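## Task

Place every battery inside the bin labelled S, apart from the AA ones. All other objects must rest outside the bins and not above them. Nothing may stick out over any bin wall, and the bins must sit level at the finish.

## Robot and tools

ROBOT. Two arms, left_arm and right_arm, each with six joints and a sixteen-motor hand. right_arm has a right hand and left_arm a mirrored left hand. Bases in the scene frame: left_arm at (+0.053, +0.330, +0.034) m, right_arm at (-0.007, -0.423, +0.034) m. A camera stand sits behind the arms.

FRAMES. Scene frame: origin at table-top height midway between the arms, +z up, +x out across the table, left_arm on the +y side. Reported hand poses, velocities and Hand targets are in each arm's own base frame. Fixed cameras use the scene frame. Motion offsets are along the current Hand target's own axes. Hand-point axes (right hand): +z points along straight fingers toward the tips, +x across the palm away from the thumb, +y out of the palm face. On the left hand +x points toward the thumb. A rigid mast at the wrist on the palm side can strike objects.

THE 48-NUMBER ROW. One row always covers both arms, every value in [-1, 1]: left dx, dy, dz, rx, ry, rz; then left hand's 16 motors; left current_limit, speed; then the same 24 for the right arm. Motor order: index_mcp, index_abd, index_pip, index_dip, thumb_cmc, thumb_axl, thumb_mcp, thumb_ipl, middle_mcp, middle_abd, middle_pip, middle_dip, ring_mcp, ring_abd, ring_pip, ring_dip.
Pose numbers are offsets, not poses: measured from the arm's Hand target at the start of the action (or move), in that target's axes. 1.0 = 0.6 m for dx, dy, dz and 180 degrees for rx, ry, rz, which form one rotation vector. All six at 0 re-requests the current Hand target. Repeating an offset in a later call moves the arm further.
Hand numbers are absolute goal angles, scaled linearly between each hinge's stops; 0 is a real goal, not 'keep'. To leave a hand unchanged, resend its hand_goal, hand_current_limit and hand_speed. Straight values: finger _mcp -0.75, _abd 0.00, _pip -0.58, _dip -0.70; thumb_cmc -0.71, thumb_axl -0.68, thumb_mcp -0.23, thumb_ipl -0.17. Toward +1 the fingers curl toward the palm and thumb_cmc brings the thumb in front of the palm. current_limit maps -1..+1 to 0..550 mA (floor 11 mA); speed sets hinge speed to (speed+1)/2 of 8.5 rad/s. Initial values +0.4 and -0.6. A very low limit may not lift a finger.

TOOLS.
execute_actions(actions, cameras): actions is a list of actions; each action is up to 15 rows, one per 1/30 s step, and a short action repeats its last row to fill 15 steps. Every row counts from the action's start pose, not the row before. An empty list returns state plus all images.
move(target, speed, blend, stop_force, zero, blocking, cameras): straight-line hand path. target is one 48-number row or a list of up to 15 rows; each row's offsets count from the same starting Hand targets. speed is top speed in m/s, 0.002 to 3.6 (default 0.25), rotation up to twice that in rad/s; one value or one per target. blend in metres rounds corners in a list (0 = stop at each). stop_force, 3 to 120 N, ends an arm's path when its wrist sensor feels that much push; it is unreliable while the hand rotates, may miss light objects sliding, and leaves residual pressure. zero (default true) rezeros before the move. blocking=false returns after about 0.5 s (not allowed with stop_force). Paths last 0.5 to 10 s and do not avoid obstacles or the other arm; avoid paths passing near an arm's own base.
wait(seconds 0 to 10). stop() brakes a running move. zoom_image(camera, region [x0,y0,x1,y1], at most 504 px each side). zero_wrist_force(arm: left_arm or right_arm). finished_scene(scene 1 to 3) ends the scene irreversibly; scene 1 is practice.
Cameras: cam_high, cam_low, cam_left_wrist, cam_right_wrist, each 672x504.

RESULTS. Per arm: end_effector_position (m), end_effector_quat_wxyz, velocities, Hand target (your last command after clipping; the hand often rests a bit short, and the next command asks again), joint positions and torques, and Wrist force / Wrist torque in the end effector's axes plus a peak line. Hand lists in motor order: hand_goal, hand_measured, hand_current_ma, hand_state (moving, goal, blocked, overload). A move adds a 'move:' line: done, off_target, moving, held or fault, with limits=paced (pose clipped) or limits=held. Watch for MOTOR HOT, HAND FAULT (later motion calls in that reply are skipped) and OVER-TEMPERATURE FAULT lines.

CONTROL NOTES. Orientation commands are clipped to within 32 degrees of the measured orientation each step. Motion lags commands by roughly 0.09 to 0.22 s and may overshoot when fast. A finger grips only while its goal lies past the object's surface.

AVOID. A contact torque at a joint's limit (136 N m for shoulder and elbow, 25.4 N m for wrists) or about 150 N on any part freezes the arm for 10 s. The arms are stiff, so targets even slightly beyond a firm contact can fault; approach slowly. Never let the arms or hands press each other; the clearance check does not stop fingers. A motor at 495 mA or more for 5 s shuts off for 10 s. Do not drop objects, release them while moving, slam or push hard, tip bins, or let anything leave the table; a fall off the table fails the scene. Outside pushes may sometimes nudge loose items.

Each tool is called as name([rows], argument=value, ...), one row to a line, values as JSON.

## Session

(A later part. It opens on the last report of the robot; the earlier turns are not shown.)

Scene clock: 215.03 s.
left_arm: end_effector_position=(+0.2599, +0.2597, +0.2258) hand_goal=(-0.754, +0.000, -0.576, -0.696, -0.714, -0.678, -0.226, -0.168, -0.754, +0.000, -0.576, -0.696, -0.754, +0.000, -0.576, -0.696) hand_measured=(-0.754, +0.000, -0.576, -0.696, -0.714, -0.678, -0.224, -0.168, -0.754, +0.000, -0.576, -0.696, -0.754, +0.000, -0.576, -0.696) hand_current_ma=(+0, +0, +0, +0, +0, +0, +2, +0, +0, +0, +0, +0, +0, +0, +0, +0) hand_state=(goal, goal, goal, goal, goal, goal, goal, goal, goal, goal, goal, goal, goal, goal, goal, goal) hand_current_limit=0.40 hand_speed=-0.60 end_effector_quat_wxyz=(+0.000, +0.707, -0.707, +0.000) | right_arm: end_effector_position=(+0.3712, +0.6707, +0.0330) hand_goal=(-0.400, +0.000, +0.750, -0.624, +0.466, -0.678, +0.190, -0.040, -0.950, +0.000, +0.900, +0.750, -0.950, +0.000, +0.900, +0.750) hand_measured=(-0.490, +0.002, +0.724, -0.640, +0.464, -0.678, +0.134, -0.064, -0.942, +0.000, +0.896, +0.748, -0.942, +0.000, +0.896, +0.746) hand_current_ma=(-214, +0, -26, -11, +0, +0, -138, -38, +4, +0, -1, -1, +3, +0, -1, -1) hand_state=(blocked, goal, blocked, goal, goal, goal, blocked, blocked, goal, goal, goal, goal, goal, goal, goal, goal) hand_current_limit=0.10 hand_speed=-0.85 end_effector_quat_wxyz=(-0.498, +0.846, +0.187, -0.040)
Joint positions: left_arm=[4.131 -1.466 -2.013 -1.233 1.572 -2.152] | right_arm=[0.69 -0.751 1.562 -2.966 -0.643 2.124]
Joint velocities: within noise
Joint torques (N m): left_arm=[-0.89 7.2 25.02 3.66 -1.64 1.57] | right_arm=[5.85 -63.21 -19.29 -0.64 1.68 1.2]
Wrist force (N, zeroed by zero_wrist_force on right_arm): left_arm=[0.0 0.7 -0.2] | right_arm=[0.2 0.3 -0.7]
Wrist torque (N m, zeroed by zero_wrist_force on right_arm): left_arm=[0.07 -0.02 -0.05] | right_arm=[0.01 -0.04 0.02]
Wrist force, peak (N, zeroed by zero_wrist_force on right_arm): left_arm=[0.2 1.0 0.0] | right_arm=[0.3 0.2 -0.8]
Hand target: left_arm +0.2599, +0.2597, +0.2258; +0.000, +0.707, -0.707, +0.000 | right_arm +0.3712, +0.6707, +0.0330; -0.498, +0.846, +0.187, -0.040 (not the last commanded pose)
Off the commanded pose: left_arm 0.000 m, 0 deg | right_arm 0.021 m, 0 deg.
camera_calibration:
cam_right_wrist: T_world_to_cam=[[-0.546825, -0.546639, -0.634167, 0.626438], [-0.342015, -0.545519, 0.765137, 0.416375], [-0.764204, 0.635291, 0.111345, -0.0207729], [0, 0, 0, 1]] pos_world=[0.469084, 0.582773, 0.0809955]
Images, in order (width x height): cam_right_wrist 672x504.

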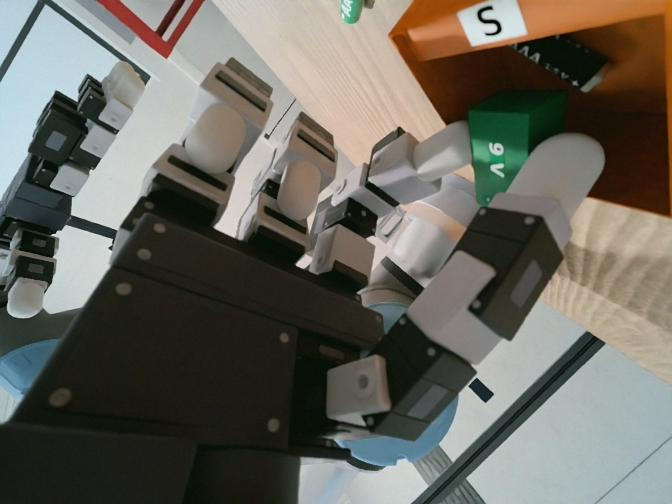

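move(target=[0,0,0,0,0,0,-0.754,0,-0.576,-0.696,-0.714,-0.678,-0.226,-0.168,-0.754,0,-0.576,-0.696,-0.754,0,-0.576,-0.696,0.4,-0.6,0.0088,-0.0146,-0.0061,0,0,0,-0.40,0,0.75,-0.623,0.466,-0.678,0.19,-0.04,-0.95,0,0.9,0.75,-0.95,0,0.9,0.75,0.1,-0.85], speed=0.06, cameras=["cam_right_wrist"])

zoom_image(camera="cam_right_wrist", region=[430, 0, 672, 240])

Scene clock: 217.37 s.
left_arm: end_effector_position=(+0.2599, +0.2597, +0.2258) hand_goal=(-0.754, +0.000, -0.576, -0.696, -0.714, -0.678, -0.226, -0.168, -0.754, +0.000, -0.576, -0.696, -0.754, +0.000, -0.576, -0.696) hand_measured=(-0.754, +0.000, -0.576, -0.696, -0.714, -0.678, -0.224, -0.168, -0.754, +0.000, -0.576, -0.696, -0.754, +0.000, -0.576, -0.696) hand_current_ma=(+0, +0, +0, +0, +0, +0, +2, +0, +0, +0, +0, +0, +0, +0, +0, +0) hand_state=(goal, goal, goal, goal, goal, goal, goal, goal, goal, goal, goal, goal, goal, goal, goal, goal) hand_current_limit=0.40 hand_speed=-0.60 end_effector_quat_wxyz=(+0.000, +0.707, -0.707, +0.000) | right_arm: end_effector_position=(+0.3746, +0.6734, +0.0429) hand_goal=(-0.400, +0.000, +0.750, -0.624, +0.466, -0.678, +0.190, -0.040, -0.950, +0.000, +0.900, +0.750, -0.950, +0.000, +0.900, +0.750) hand_measured=(-0.490, +0.002, +0.720, -0.640, +0.464, -0.678, +0.134, -0.064, -0.942, +0.000, +0.896, +0.748, -0.942, +0.000, +0.896, +0.746) hand_current_ma=(-214, +0, -31, -11, +0, +0, -138, -38, +4, +0, -1, -1, +3, +0, -1, -1) hand_state=(blocked, goal, blocked, goal, goal, goal, blocked, blocked, goal, goal, goal, goal, goal, goal, goal, goal) hand_current_limit=0.10 hand_speed=-0.85 end_effector_quat_wxyz=(-0.498, +0.846, +0.187, -0.040)
Joint positions: left_arm=[4.131 -1.466 -2.013 -1.233 1.572 -2.152] | right_arm=[0.69 -0.761 1.546 -2.941 -0.643 2.124]
Joint torques (N m): left_arm=[-1.15 7.67 24.17 3.71 -1.63 1.6] | right_arm=[-7.97 -64.47 -22.06 -0.24 2.32 -1.33]
Wrist force (N, zeroed by zero_wrist_force on right_arm): left_arm=[0.0 1.0 -0.2] | right_arm=[0.1 0.2 0.2]
Wrist torque (N m, zeroed by zero_wrist_force on right_arm): left_arm=[0.10 -0.02 -0.05] | right_arm=[-0.01 -0.01 0.00]
Wrist force, peak (N, zeroed by zero_wrist_force on right_arm): left_arm=[-0.1 1.1 -0.3] | right_arm=[0.3 0.3 -0.8]
Hand target: left_arm +0.2599, +0.2597, +0.2258; +0.000, +0.707, -0.707, +0.000 | right_arm +0.3746, +0.6734, +0.0430; -0.498, +0.846, +0.187, -0.040
Off the commanded pose: left_arm 0.000 m, 0 deg | right_arm 0.000 m, 0 deg.
move: done
camera_calibration:
cam_right_wrist: T_world_to_cam=[[-0.546895, -0.546635, -0.634111, 0.636086], [-0.341922, -0.545532, 0.765169, 0.411265], [-0.764196, 0.635284, 0.111443, -0.0209478], [0, 0, 0, 1]] pos_world=[0.472484, 0.585373, 0.0909956]
Images, in order (width x height): cam_right_wrist 672x504.

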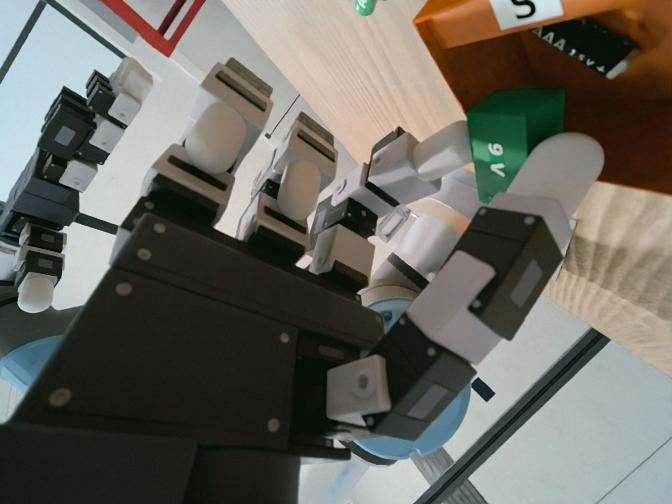

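Scaled by 2.083.

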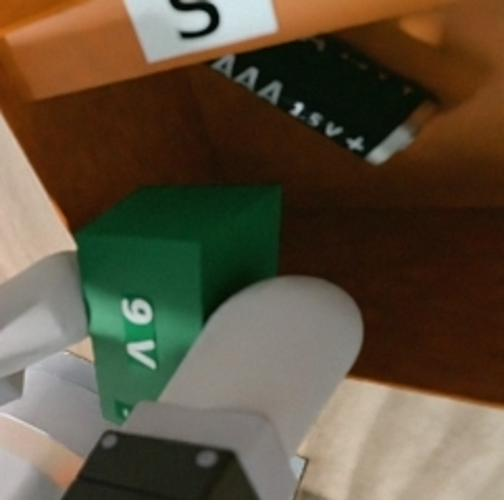

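move(target=[0,0,0,0,0,0,-0.754,0,-0.576,-0.696,-0.714,-0.678,-0.226,-0.168,-0.754,0,-0.576,-0.696,-0.754,0,-0.576,-0.696,0.4,-0.6,-0.0060,0.0429,0.0250,0,0,0,-0.40,0,0.75,-0.623,0.466,-0.678,0.19,-0.04,-0.95,0,0.9,0.75,-0.95,0,0.9,0.75,0.1,-0.85], speed=0.03, stop_force=3, cameras=["cam_right_wrist"])

zoom_image(camera="cam_right_wrist", region=[430, 0, 672, 240])

Scene clock: 220.10 s.
left_arm: end_effector_position=(+0.2599, +0.2597, +0.2258) hand_goal=(-0.754, +0.000, -0.576, -0.696, -0.714, -0.678, -0.226, -0.168, -0.754, +0.000, -0.576, -0.696, -0.754, +0.000, -0.576, -0.696) hand_measured=(-0.754, +0.000, -0.576, -0.696, -0.714, -0.678, -0.224, -0.168, -0.754, +0.000, -0.576, -0.696, -0.754, +0.000, -0.576, -0.696) hand_current_ma=(+0, +0, +0, +0, +0, +0, +2, +0, +0, +0, +0, +0, +0, +0, +0, +0) hand_state=(goal, goal, goal, goal, goal, goal, goal, goal, goal, goal, goal, goal, goal, goal, goal, goal) hand_current_limit=0.40 hand_speed=-0.60 end_effector_quat_wxyz=(+0.000, +0.707, -0.707, +0.000) | right_arm: end_effector_position=(+0.3746, +0.6734, +0.0337) hand_goal=(-0.400, +0.000, +0.750, -0.624, +0.466, -0.678, +0.190, -0.040, -0.950, +0.000, +0.900, +0.750, -0.950, +0.000, +0.900, +0.750) hand_measured=(-0.488, +0.002, +0.724, -0.638, +0.464, -0.678, +0.130, -0.066, -0.942, +0.000, +0.896, +0.748, -0.942, +0.000, +0.896, +0.746) hand_current_ma=(-202, +0, -26, -10, -1, +0, -150, -42, +4, +0, -1, -1, +3, +0, -1, -1) hand_state=(blocked, goal, blocked, goal, goal, goal, blocked, blocked, goal, goal, goal, goal, goal, goal, goal, goal) hand_current_limit=0.10 hand_speed=-0.85 end_effector_quat_wxyz=(-0.498, +0.846, +0.187, -0.040)
Joint positions: left_arm=[4.131 -1.466 -2.013 -1.233 1.572 -2.152] | right_arm=[0.69 -0.746 1.547 -2.957 -0.643 2.124]
Joint torques (N m): left_arm=[-0.71 7.38 23.49 3.75 -1.63 1.65] | right_arm=[-1.77 -63.29 -21.53 -0.73 1.33 -1.36]
Wrist force (N, zeroed by zero_wrist_force on right_arm): left_arm=[0.0 0.7 -0.3] | right_arm=[-0.1 0.4 0.0]
Wrist torque (N m, zeroed by zero_wrist_force on right_arm): left_arm=[0.08 -0.02 -0.06] | right_arm=[-0.02 -0.01 0.00]
Wrist force, peak (N, zeroed by zero_wrist_force on right_arm): left_arm=[0.0 1.1 0.0] | right_arm=[0.4 -2.7 -2.1]
Hand target: left_arm +0.2599, +0.2597, +0.2258; +0.000, +0.707, -0.707, +0.000 | right_arm +0.3746, +0.6734, +0.0337; -0.498, +0.846, +0.187, -0.040 (not the last commanded pose)
Off the commanded pose: left_arm 0.000 m, 0 deg | right_arm 0.021 m, 0 deg.
move: contact (right_arm)
camera_calibration:
cam_right_wrist: T_world_to_cam=[[-0.546783, -0.546673, -0.634174, 0.630163], [-0.341973, -0.545555, 0.76513, 0.418422], [-0.764253, 0.635231, 0.111353, -0.0198463], [0, 0, 0, 1]] pos_world=[0.472484, 0.585373, 0.0816955]
Images, in order (width x height): cam_right_wrist 672x504.

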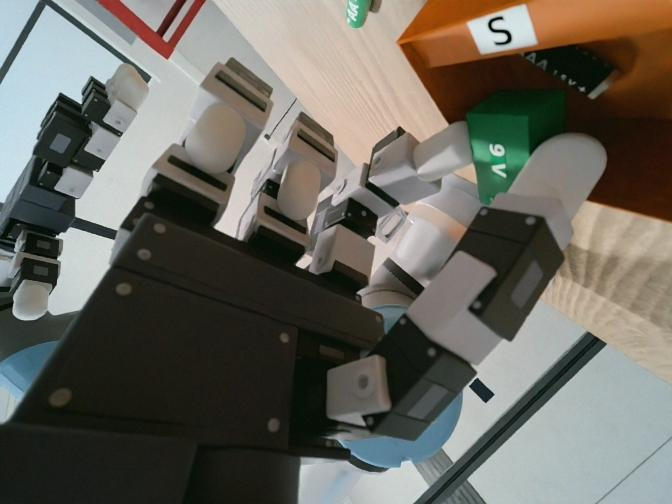

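Scaled by 2.083.

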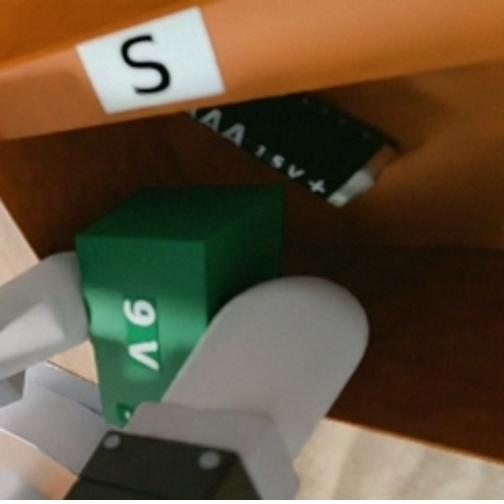

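move([
  [0,0,0,0,0,0,-0.754,0,-0.576,-0.696,-0.714,-0.678,-0.226,-0.168,-0.754,0,-0.576,-0.696,-0.754,0,-0.576,-0.696,0.4,-0.6,0.0025,-0.0176,-0.0103,0,0,0,-0.40,0,0.75,-0.623,0.466,-0.678,0.19,-0.04,-0.95,0,0.9,0.75,-0.95,0,0.9,0.75,0.1,-0.85],
  [0,0,0,0,0,0,-0.754,0,-0.576,-0.696,-0.714,-0.678,-0.226,-0.168,-0.754,0,-0.576,-0.696,-0.754,0,-0.576,-0.696,0.4,-0.6,0.0095,-0.0073,-0.0262,0,0,0,-0.40,0,0.75,-0.623,0.466,-0.678,0.19,-0.04,-0.95,0,0.9,0.75,-0.95,0,0.9,0.75,0.1,-0.85],
], speed=0.06, cameras=["cam_right_wrist"])

zoom_image(camera="cam_right_wrist", region=[430, 0, 672, 240])

Scene clock: 229.53 s.
left_arm: end_effector_position=(+0.2599, +0.2597, +0.2258) hand_goal=(-0.754, +0.000, -0.576, -0.696, -0.714, -0.678, -0.226, -0.168, -0.754, +0.000, -0.576, -0.696, -0.754, +0.000, -0.576, -0.696) hand_measured=(-0.754, +0.000, -0.576, -0.696, -0.714, -0.678, -0.224, -0.168, -0.754, +0.000, -0.576, -0.696, -0.754, +0.000, -0.576, -0.696) hand_current_ma=(+0, +0, +0, +0, +0, +0, +2, +0, +0, +0, +0, +0, +0, +0, +0, +0) hand_state=(goal, goal, goal, goal, goal, goal, goal, goal, goal, goal, goal, goal, goal, goal, goal, goal) hand_current_limit=0.40 hand_speed=-0.60 end_effector_quat_wxyz=(+0.000, +0.707, -0.707, +0.000) | right_arm: end_effector_position=(+0.3826, +0.6643, +0.0460) hand_goal=(-0.400, +0.000, +0.750, -0.624, +0.466, -0.678, +0.190, -0.040, -0.950, +0.000, +0.900, +0.750, -0.950, +0.000, +0.900, +0.750) hand_measured=(-0.488, +0.002, +0.722, -0.638, +0.464, -0.678, +0.130, -0.066, -0.942, +0.000, +0.896, +0.748, -0.942, +0.000, +0.896, +0.746) hand_current_ma=(-202, +0, -29, -10, -1, +0, -150, -42, +4, +0, -1, -1, +3, +0, -1, -1) hand_state=(blocked, goal, blocked, goal, goal, goal, blocked, blocked, goal, goal, goal, goal, goal, goal, goal, goal) hand_current_limit=0.10 hand_speed=-0.85 end_effector_quat_wxyz=(-0.498, +0.846, +0.187, -0.040)
Joint positions: left_arm=[4.131 -1.466 -2.013 -1.233 1.572 -2.152] | right_arm=[0.672 -0.774 1.556 -2.917 -0.633 2.098]
Joint torques (N m): left_arm=[-1.32 6.53 23.86 3.82 -1.58 1.64] | right_arm=[-7.76 -63.27 -9.31 -0.88 2.64 -1.55]
Wrist force (N, zeroed by zero_wrist_force on right_arm): left_arm=[0.0 0.8 -0.1] | right_arm=[-0.1 0.4 0.3]
Wrist torque (N m, zeroed by zero_wrist_force on right_arm): left_arm=[0.07 -0.02 -0.06] | right_arm=[-0.01 0.01 0.09]
Wrist force, peak (N, zeroed by zero_wrist_force on right_arm): left_arm=[0.1 1.0 -0.2] | right_arm=[-0.1 0.2 0.7]
Hand target: left_arm +0.2599, +0.2597, +0.2258; +0.000, +0.707, -0.707, +0.000 | right_arm +0.3826, +0.6643, +0.0460; -0.498, +0.846, +0.187, -0.040
Off the commanded pose: left_arm 0.000 m, 0 deg | right_arm 0.000 m, 0 deg.
move: done
camera_calibration:
cam_right_wrist: T_world_to_cam=[[-0.546783, -0.546673, -0.634174, 0.637418], [-0.341973, -0.545555, 0.76513, 0.406837], [-0.764253, 0.635231, 0.111353, -0.00938484], [0, 0, 0, 1]] pos_world=[0.480484, 0.576373, 0.0939955]
Images, in order (width x height): cam_right_wrist 672x504.

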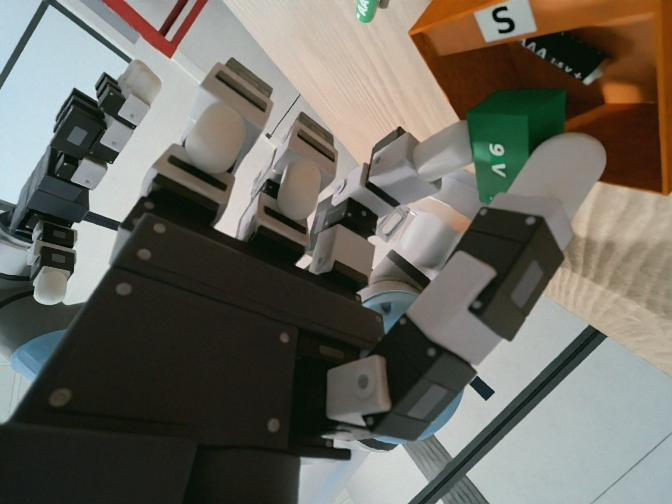

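Scaled by 2.083.

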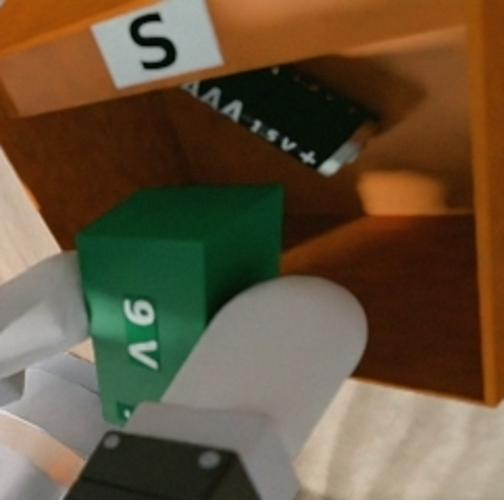

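move(target=[0,0,0,0,0,0,-0.754,0,-0.576,-0.696,-0.714,-0.678,-0.226,-0.168,-0.754,0,-0.576,-0.696,-0.754,0,-0.576,-0.696,0.4,-0.6,-0.0050,0.0357,0.0208,0,0,0,-0.40,0,0.75,-0.623,0.466,-0.678,0.19,-0.04,-0.95,0,0.9,0.75,-0.95,0,0.9,0.75,0.1,-0.85], speed=0.03, stop_force=3, cameras=["cam_right_wrist"])

zoom_image(camera="cam_right_wrist", region=[430, 0, 672, 240])

Scene clock: 232.13 s.
left_arm: end_effector_position=(+0.2599, +0.2597, +0.2258) hand_goal=(-0.754, +0.000, -0.576, -0.696, -0.714, -0.678, -0.226, -0.168, -0.754, +0.000, -0.576, -0.696, -0.754, +0.000, -0.576, -0.696) hand_measured=(-0.754, +0.000, -0.576, -0.696, -0.714, -0.678, -0.224, -0.168, -0.754, +0.000, -0.576, -0.696, -0.754, +0.000, -0.576, -0.696) hand_current_ma=(+0, +0, +0, +0, +0, +0, +2, +0, +0, +0, +0, +0, +0, +0, +0, +0) hand_state=(goal, goal, goal, goal, goal, goal, goal, goal, goal, goal, goal, goal, goal, goal, goal, goal) hand_current_limit=0.40 hand_speed=-0.60 end_effector_quat_wxyz=(+0.000, +0.707, -0.707, +0.000) | right_arm: end_effector_position=(+0.3826, +0.6642, +0.0250) hand_goal=(-0.400, +0.000, +0.750, -0.624, +0.466, -0.678, +0.190, -0.040, -0.950, +0.000, +0.900, +0.750, -0.950, +0.000, +0.900, +0.750) hand_measured=(-0.488, +0.002, +0.724, -0.638, +0.464, -0.678, +0.130, -0.066, -0.942, +0.000, +0.896, +0.748, -0.942, +0.000, +0.896, +0.746) hand_current_ma=(-202, +0, -25, -11, -1, +0, -150, -42, +4, +0, -1, -1, +3, +0, -1, -1) hand_state=(blocked, goal, blocked, goal, goal, goal, blocked, blocked, goal, goal, goal, goal, goal, goal, goal, goal) hand_current_limit=0.10 hand_speed=-0.85 end_effector_quat_wxyz=(-0.498, +0.846, +0.187, -0.040)
Joint positions: left_arm=[4.131 -1.466 -2.013 -1.233 1.572 -2.152] | right_arm=[0.672 -0.739 1.558 -2.954 -0.633 2.098]
Joint torques (N m): left_arm=[-2.16 6.87 24.08 3.56 -1.62 1.64] | right_arm=[-7.68 -63.52 -9.46 -0.61 -0.37 -1.62]
Wrist force (N, zeroed by zero_wrist_force on right_arm): left_arm=[-0.1 0.6 -0.2] | right_arm=[0.2 -0.4 0.0]
Wrist torque (N m, zeroed by zero_wrist_force on right_arm): left_arm=[0.05 -0.01 -0.06] | right_arm=[0.00 -0.05 0.15]
Wrist force, peak (N, zeroed by zero_wrist_force on right_arm): left_arm=[0.0 1.0 -0.1] | right_arm=[1.3 -6.8 -0.3]
Hand target: left_arm +0.2599, +0.2597, +0.2258; +0.000, +0.707, -0.707, +0.000 | right_arm +0.3826, +0.6642, +0.0250; -0.498, +0.846, +0.187, -0.040 (not the last commanded pose)
Off the commanded pose: left_arm 0.000 m, 0 deg | right_arm 0.004 m, 0 deg.
move: contact (right_arm)
camera_calibration:
cam_right_wrist: T_world_to_cam=[[-0.546741, -0.546708, -0.63418, 0.624046], [-0.341948, -0.545576, 0.765126, 0.422851], [-0.764294, 0.635183, 0.111343, -0.00693498], [0, 0, 0, 1]] pos_world=[0.480484, 0.576273, 0.0729955]
Images, in order (width x height): cam_right_wrist 672x504.

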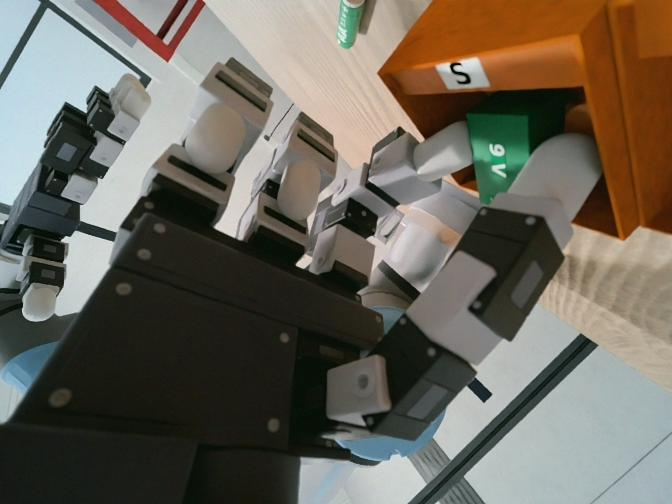

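Scaled by 2.083.

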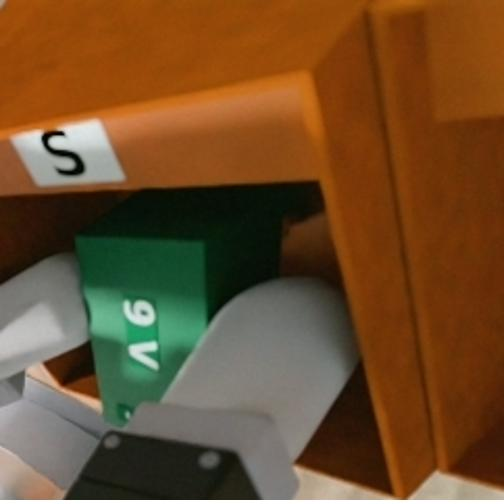

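move([
  [0,0,0,0,0,0,-0.754,0,-0.576,-0.696,-0.714,-0.678,-0.226,-0.168,-0.754,0,-0.576,-0.696,-0.754,0,-0.576,-0.696,0.4,-0.6,0.0004,-0.0029,-0.0017,0,0,0,-0.40,0,0.75,-0.623,0.466,-0.678,0.19,-0.04,-0.95,0,0.9,0.75,-0.95,0,0.9,0.75,0.1,-0.85],
  [0,0,0,0,0,0,-0.754,0,-0.576,-0.696,-0.714,-0.678,-0.226,-0.168,-0.754,0,-0.576,-0.696,-0.754,0,-0.576,-0.696,0.4,-0.6,0.0004,-0.0029,-0.0017,0,0,0,-0.53,0,0.74,-0.64,0.466,-0.678,0.115,-0.066,-0.95,0,0.9,0.75,-0.95,0,0.9,0.75,0.3,-0.85],
], speed=0.03, cameras=["cam_right_wrist"])

zoom_image(camera="cam_right_wrist", region=[430, 0, 672, 240])

Scene clock: 234.43 s.
left_arm: end_effector_position=(+0.2599, +0.2597, +0.2258) hand_goal=(-0.754, +0.000, -0.576, -0.696, -0.714, -0.678, -0.226, -0.168, -0.754, +0.000, -0.576, -0.696, -0.754, +0.000, -0.576, -0.696) hand_measured=(-0.754, +0.000, -0.576, -0.696, -0.714, -0.678, -0.224, -0.168, -0.754, +0.000, -0.576, -0.696, -0.754, +0.000, -0.576, -0.696) hand_current_ma=(+0, +0, +0, +0, +0, +0, +2, +0, +0, +0, +0, +0, +0, +0, +0, +0) hand_state=(goal, goal, goal, goal, goal, goal, goal, goal, goal, goal, goal, goal, goal, goal, goal, goal) hand_current_limit=0.40 hand_speed=-0.60 end_effector_quat_wxyz=(+0.000, +0.707, -0.707, +0.000) | right_arm: end_effector_position=(+0.3826, +0.6642, +0.0270) hand_goal=(-0.530, +0.000, +0.740, -0.640, +0.466, -0.678, +0.114, -0.066, -0.950, +0.000, +0.900, +0.750, -0.950, +0.000, +0.900, +0.750) hand_measured=(-0.520, +0.002, +0.736, -0.644, +0.464, -0.678, +0.116, -0.068, -0.942, +0.000, +0.896, +0.748, -0.942, +0.000, +0.896, +0.746) hand_current_ma=(+7, +0, -2, -1, +0, +0, +0, -1, +4, +0, -1, -1, +3, +0, -1, -1) hand_state=(goal, goal, goal, goal, goal, goal, goal, goal, goal, goal, goal, goal, goal, goal, goal, goal) hand_current_limit=0.30 hand_speed=-0.85 end_effector_quat_wxyz=(-0.498, +0.846, +0.187, -0.040)
Joint positions: left_arm=[4.131 -1.466 -2.013 -1.233 1.572 -2.152] | right_arm=[0.672 -0.742 1.558 -2.95 -0.633 2.098]
Joint torques (N m): left_arm=[-2.77 7.76 24.48 3.82 -1.63 1.57] | right_arm=[-7.39 -63.48 -9.23 -0.73 0.13 -1.82]
Wrist force (N, zeroed by zero_wrist_force on right_arm): left_arm=[-0.1 0.8 -0.2] | right_arm=[0.0 -0.2 0.0]
Wrist torque (N m, zeroed by zero_wrist_force on right_arm): left_arm=[0.08 0.00 -0.06] | right_arm=[-0.04 -0.01 0.10]
Wrist force, peak (N, zeroed by zero_wrist_force on right_arm): left_arm=[-0.1 1.1 0.0] | right_arm=[0.0 -0.7 -0.1]
Hand target: left_arm +0.2599, +0.2597, +0.2258; +0.000, +0.707, -0.707, +0.000 | right_arm +0.3826, +0.6642, +0.0270; -0.498, +0.846, +0.187, -0.040
Off the commanded pose: left_arm 0.000 m, 0 deg | right_arm 0.000 m, 0 deg.
move: done
camera_calibration:
cam_right_wrist: T_world_to_cam=[[-0.546741, -0.546708, -0.63418, 0.625377], [-0.341948, -0.545576, 0.765126, 0.421244], [-0.764294, 0.635183, 0.111343, -0.00716881], [0, 0, 0, 1]] pos_world=[0.480484, 0.576273, 0.0750955]
Images, in order (width x height): cam_right_wrist 672x504.

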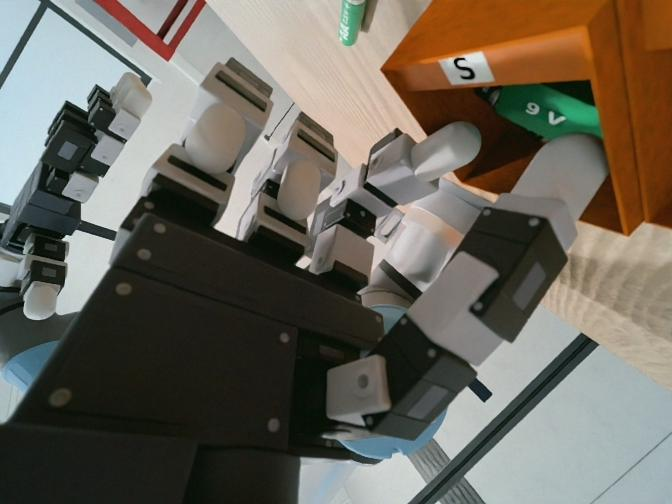

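Scaled by 2.083.

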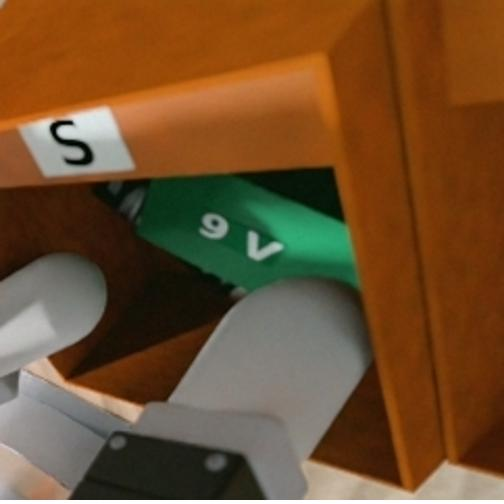

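move([
  [0,0,0,0,0,0,-0.754,0,-0.576,-0.696,-0.714,-0.678,-0.226,-0.168,-0.754,0,-0.576,-0.696,-0.754,0,-0.576,-0.696,0.4,-0.6,0.0100,-0.0715,-0.0417,0,0,0,-0.53,0,0.74,-0.64,0.466,-0.678,0.114,-0.066,-0.95,0,0.9,0.75,-0.95,0,0.9,0.75,0.3,-0.85],
  [0,0,0,0,0,0,-0.754,0,-0.576,-0.696,-0.714,-0.678,-0.226,-0.168,-0.754,0,-0.576,-0.696,-0.754,0,-0.576,-0.696,0.4,-0.6,0.1201,-0.3559,-0.2083,0,0,0,-0.53,0,0.74,-0.64,0.466,-0.678,0.114,-0.066,-0.95,0,0.9,0.75,-0.95,0,0.9,0.75,0.3,-0.85],
], speed=[0.08, 0.3], blend=0.02, cameras=["cam_right_wrist", "cam_high"])

zoom_image(camera="cam_high", region=[390, 285, 490, 425])

Scene clock: 237.27 s.
left_arm: end_effector_position=(+0.2599, +0.2597, +0.2258) hand_goal=(-0.754, +0.000, -0.576, -0.696, -0.714, -0.678, -0.226, -0.168, -0.754, +0.000, -0.576, -0.696, -0.754, +0.000, -0.576, -0.696) hand_measured=(-0.754, +0.000, -0.576, -0.696, -0.714, -0.678, -0.224, -0.168, -0.754, +0.000, -0.576, -0.696, -0.754, +0.000, -0.576, -0.696) hand_current_ma=(+0, +0, +0, +0, +0, +0, +2, +0, +0, +0, +0, +0, +0, +0, +0, +0) hand_state=(goal, goal, goal, goal, goal, goal, goal, goal, goal, goal, goal, goal, goal, goal, goal, goal) hand_current_limit=0.40 hand_speed=-0.60 end_effector_quat_wxyz=(+0.000, +0.707, -0.707, +0.000) | right_arm: end_effector_position=(+0.4220, +0.6789, +0.2813) hand_goal=(-0.530, +0.000, +0.740, -0.640, +0.466, -0.678, +0.114, -0.066, -0.950, +0.000, +0.900, +0.750, -0.950, +0.000, +0.900, +0.750) hand_measured=(-0.522, +0.002, +0.736, -0.644, +0.464, -0.678, +0.116, -0.068, -0.942, +0.000, +0.896, +0.748, -0.942, +0.000, +0.896, +0.746) hand_current_ma=(+5, +0, -2, -1, +0, +0, +0, -1, +4, +0, -1, -1, +3, +0, -1, -1) hand_state=(goal, goal, goal, goal, goal, goal, goal, goal, goal, goal, goal, goal, goal, goal, goal, goal) hand_current_limit=0.30 hand_speed=-0.85 end_effector_quat_wxyz=(-0.498, +0.846, +0.187, -0.040)
Joint positions: left_arm=[4.131 -1.466 -2.013 -1.233 1.572 -2.152] | right_arm=[0.653 -0.977 1.22 -2.357 -0.624 2.071]
Joint torques (N m): left_arm=[-1.84 6.71 24.27 3.84 -1.62 1.68] | right_arm=[2.55 -38.05 -27.02 -0.6 2.76 -1.83]
Wrist force (N, zeroed by zero_wrist_force on right_arm): left_arm=[-0.1 0.8 0.0] | right_arm=[0.1 -0.2 0.1]
Wrist torque (N m, zeroed by zero_wrist_force on right_arm): left_arm=[0.06 0.00 -0.07] | right_arm=[-0.04 -0.01 0.11]
Wrist force, peak (N, zeroed by zero_wrist_force on right_arm): left_arm=[0.0 1.0 0.0] | right_arm=[0.7 -1.7 -0.8]
Hand target: left_arm +0.2599, +0.2597, +0.2258; +0.000, +0.707, -0.707, +0.000 | right_arm +0.4220, +0.6790, +0.2813; -0.498, +0.846, +0.187, -0.040
Off the commanded pose: left_arm 0.000 m, 0 deg | right_arm 0.000 m, 0 deg.
move: done
camera_calibration:
cam_right_wrist: T_world_to_cam=[[-0.546808, -0.546609, -0.634209, 0.816095], [-0.342045, -0.545549, 0.765102, 0.248229], [-0.764203, 0.635292, 0.111346, -0.0147449], [0, 0, 0, 1]] pos_world=[0.519884, 0.590873, 0.329295]
Images, in order (width x height): cam_high 672x504, cam_right_wrist 672x504.

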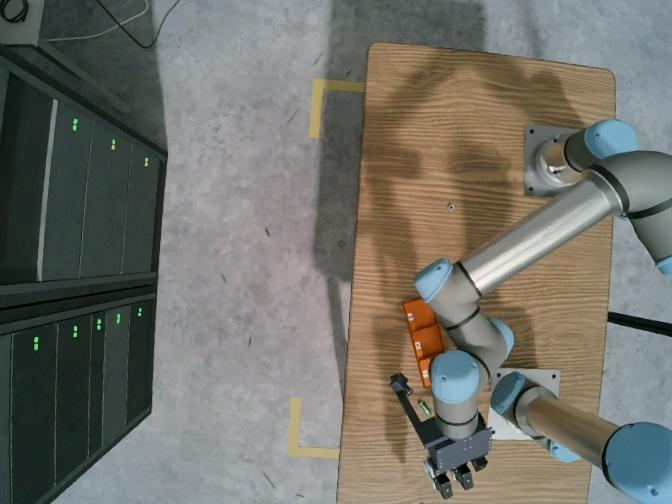

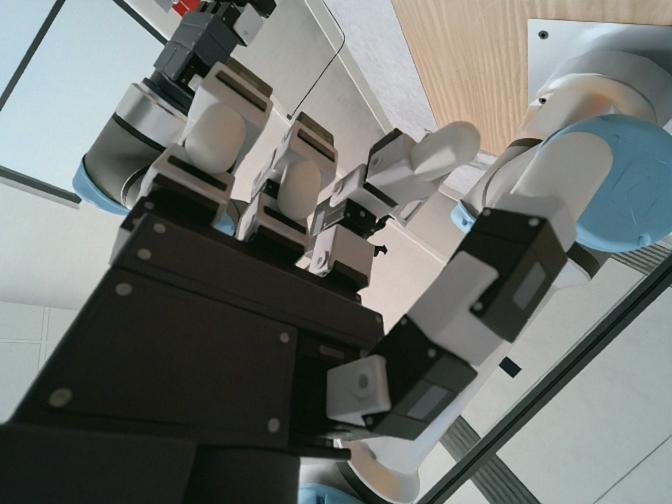

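Scaled by 3.600.

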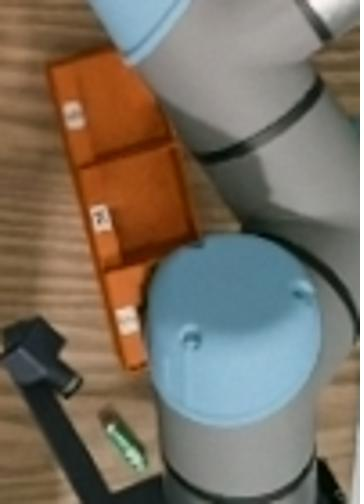

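move(target=[0,0,0,0,0,0,-0.754,0,-0.576,-0.696,-0.714,-0.678,-0.226,-0.168,-0.754,0,-0.576,-0.696,-0.754,0,-0.576,-0.696,0.4,-0.6,-0.1602,0.1948,-0.3727,-0.0382,0.2716,0.1583,-0.53,0,0.74,-0.64,0.466,-0.678,0.114,-0.066,-0.95,0,0.9,0.75,-0.95,0,0.9,0.75,0.3,-0.85], speed=0.35, cameras=["cam_high"])

zoom_image(camera="cam_high", region=[390, 330, 480, 420])

Scene clock: 240.67 s.
left_arm: end_effector_position=(+0.2599, +0.2597, +0.2258) hand_goal=(-0.754, +0.000, -0.576, -0.696, -0.714, -0.678, -0.226, -0.168, -0.754, +0.000, -0.576, -0.696, -0.754, +0.000, -0.576, -0.696) hand_measured=(-0.754, +0.000, -0.576, -0.696, -0.714, -0.678, -0.224, -0.168, -0.754, +0.000, -0.576, -0.696, -0.754, +0.000, -0.576, -0.696) hand_current_ma=(+0, +0, +0, +0, +0, +0, +2, +0, +0, +0, +0, +0, +0, +0, +0, +0) hand_state=(goal, goal, goal, goal, goal, goal, goal, goal, goal, goal, goal, goal, goal, goal, goal, goal) hand_current_limit=0.40 hand_speed=-0.60 end_effector_quat_wxyz=(+0.000, +0.707, -0.707, +0.000) | right_arm: end_effector_position=(+0.4222, +0.4090, +0.2814) hand_goal=(-0.530, +0.000, +0.740, -0.640, +0.466, -0.678, +0.114, -0.066, -0.950, +0.000, +0.900, +0.750, -0.950, +0.000, +0.900, +0.750) hand_measured=(-0.522, +0.002, +0.736, -0.644, +0.464, -0.678, +0.116, -0.068, -0.942, +0.000, +0.896, +0.748, -0.942, +0.000, +0.896, +0.746) hand_current_ma=(+5, +0, -2, -1, +0, +0, +0, -1, +4, +0, -1, -1, +3, +0, -1, -1) hand_state=(goal, goal, goal, goal, goal, goal, goal, goal, goal, goal, goal, goal, goal, goal, goal, goal) hand_current_limit=0.30 hand_speed=-0.85 end_effector_quat_wxyz=(-0.456, +0.833, -0.239, +0.203)
Joint positions: left_arm=[4.131 -1.466 -2.013 -1.233 1.572 -2.152] | right_arm=[0.397 -1.519 2.05 -3.095 -1.163 2.75]
Joint torques (N m): left_arm=[-3.19 7.2 23.99 3.66 -1.64 1.59] | right_arm=[-6.9 -36.44 -11.86 -4.35 -1.09 1.46]
Wrist force (N, zeroed by zero_wrist_force on right_arm): left_arm=[-0.1 0.7 0.1] | right_arm=[0.1 0.0 -0.1]
Wrist torque (N m, zeroed by zero_wrist_force on right_arm): left_arm=[0.05 0.00 -0.06] | right_arm=[0.01 0.00 0.01]
Wrist force, peak (N, zeroed by zero_wrist_force on right_arm): left_arm=[-0.1 1.0 -0.2] | right_arm=[0.4 -0.6 1.1]
Hand target: left_arm +0.2599, +0.2597, +0.2258; +0.000, +0.707, -0.707, +0.000 | right_arm +0.4222, +0.4089, +0.2814; -0.456, +0.833, -0.239, +0.203
Off the commanded pose: left_arm 0.000 m, 0 deg | right_arm 0.000 m, 0 deg.
move: done
Images, in order (width x height): cam_high 672x504.

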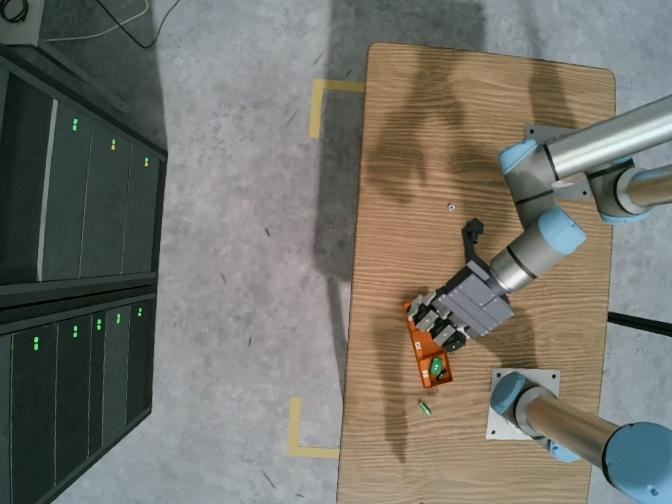

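Scaled by 5.600.

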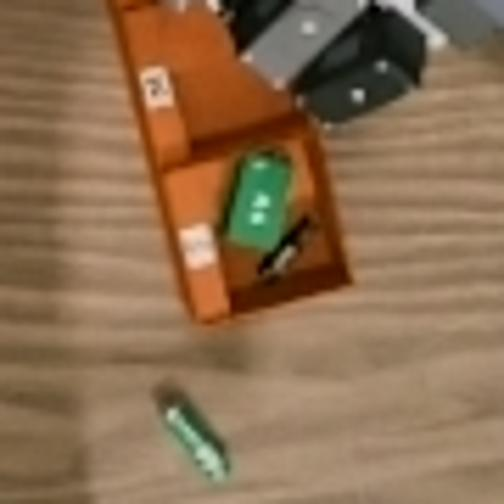

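zoom_image(camera="cam_high", region=[415, 350, 460, 395])

Scaled by 11.200.

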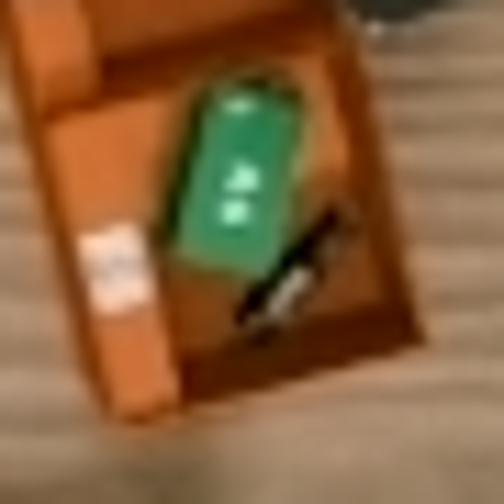

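finished_scene(scene=2)

The scene is finished: the task was done.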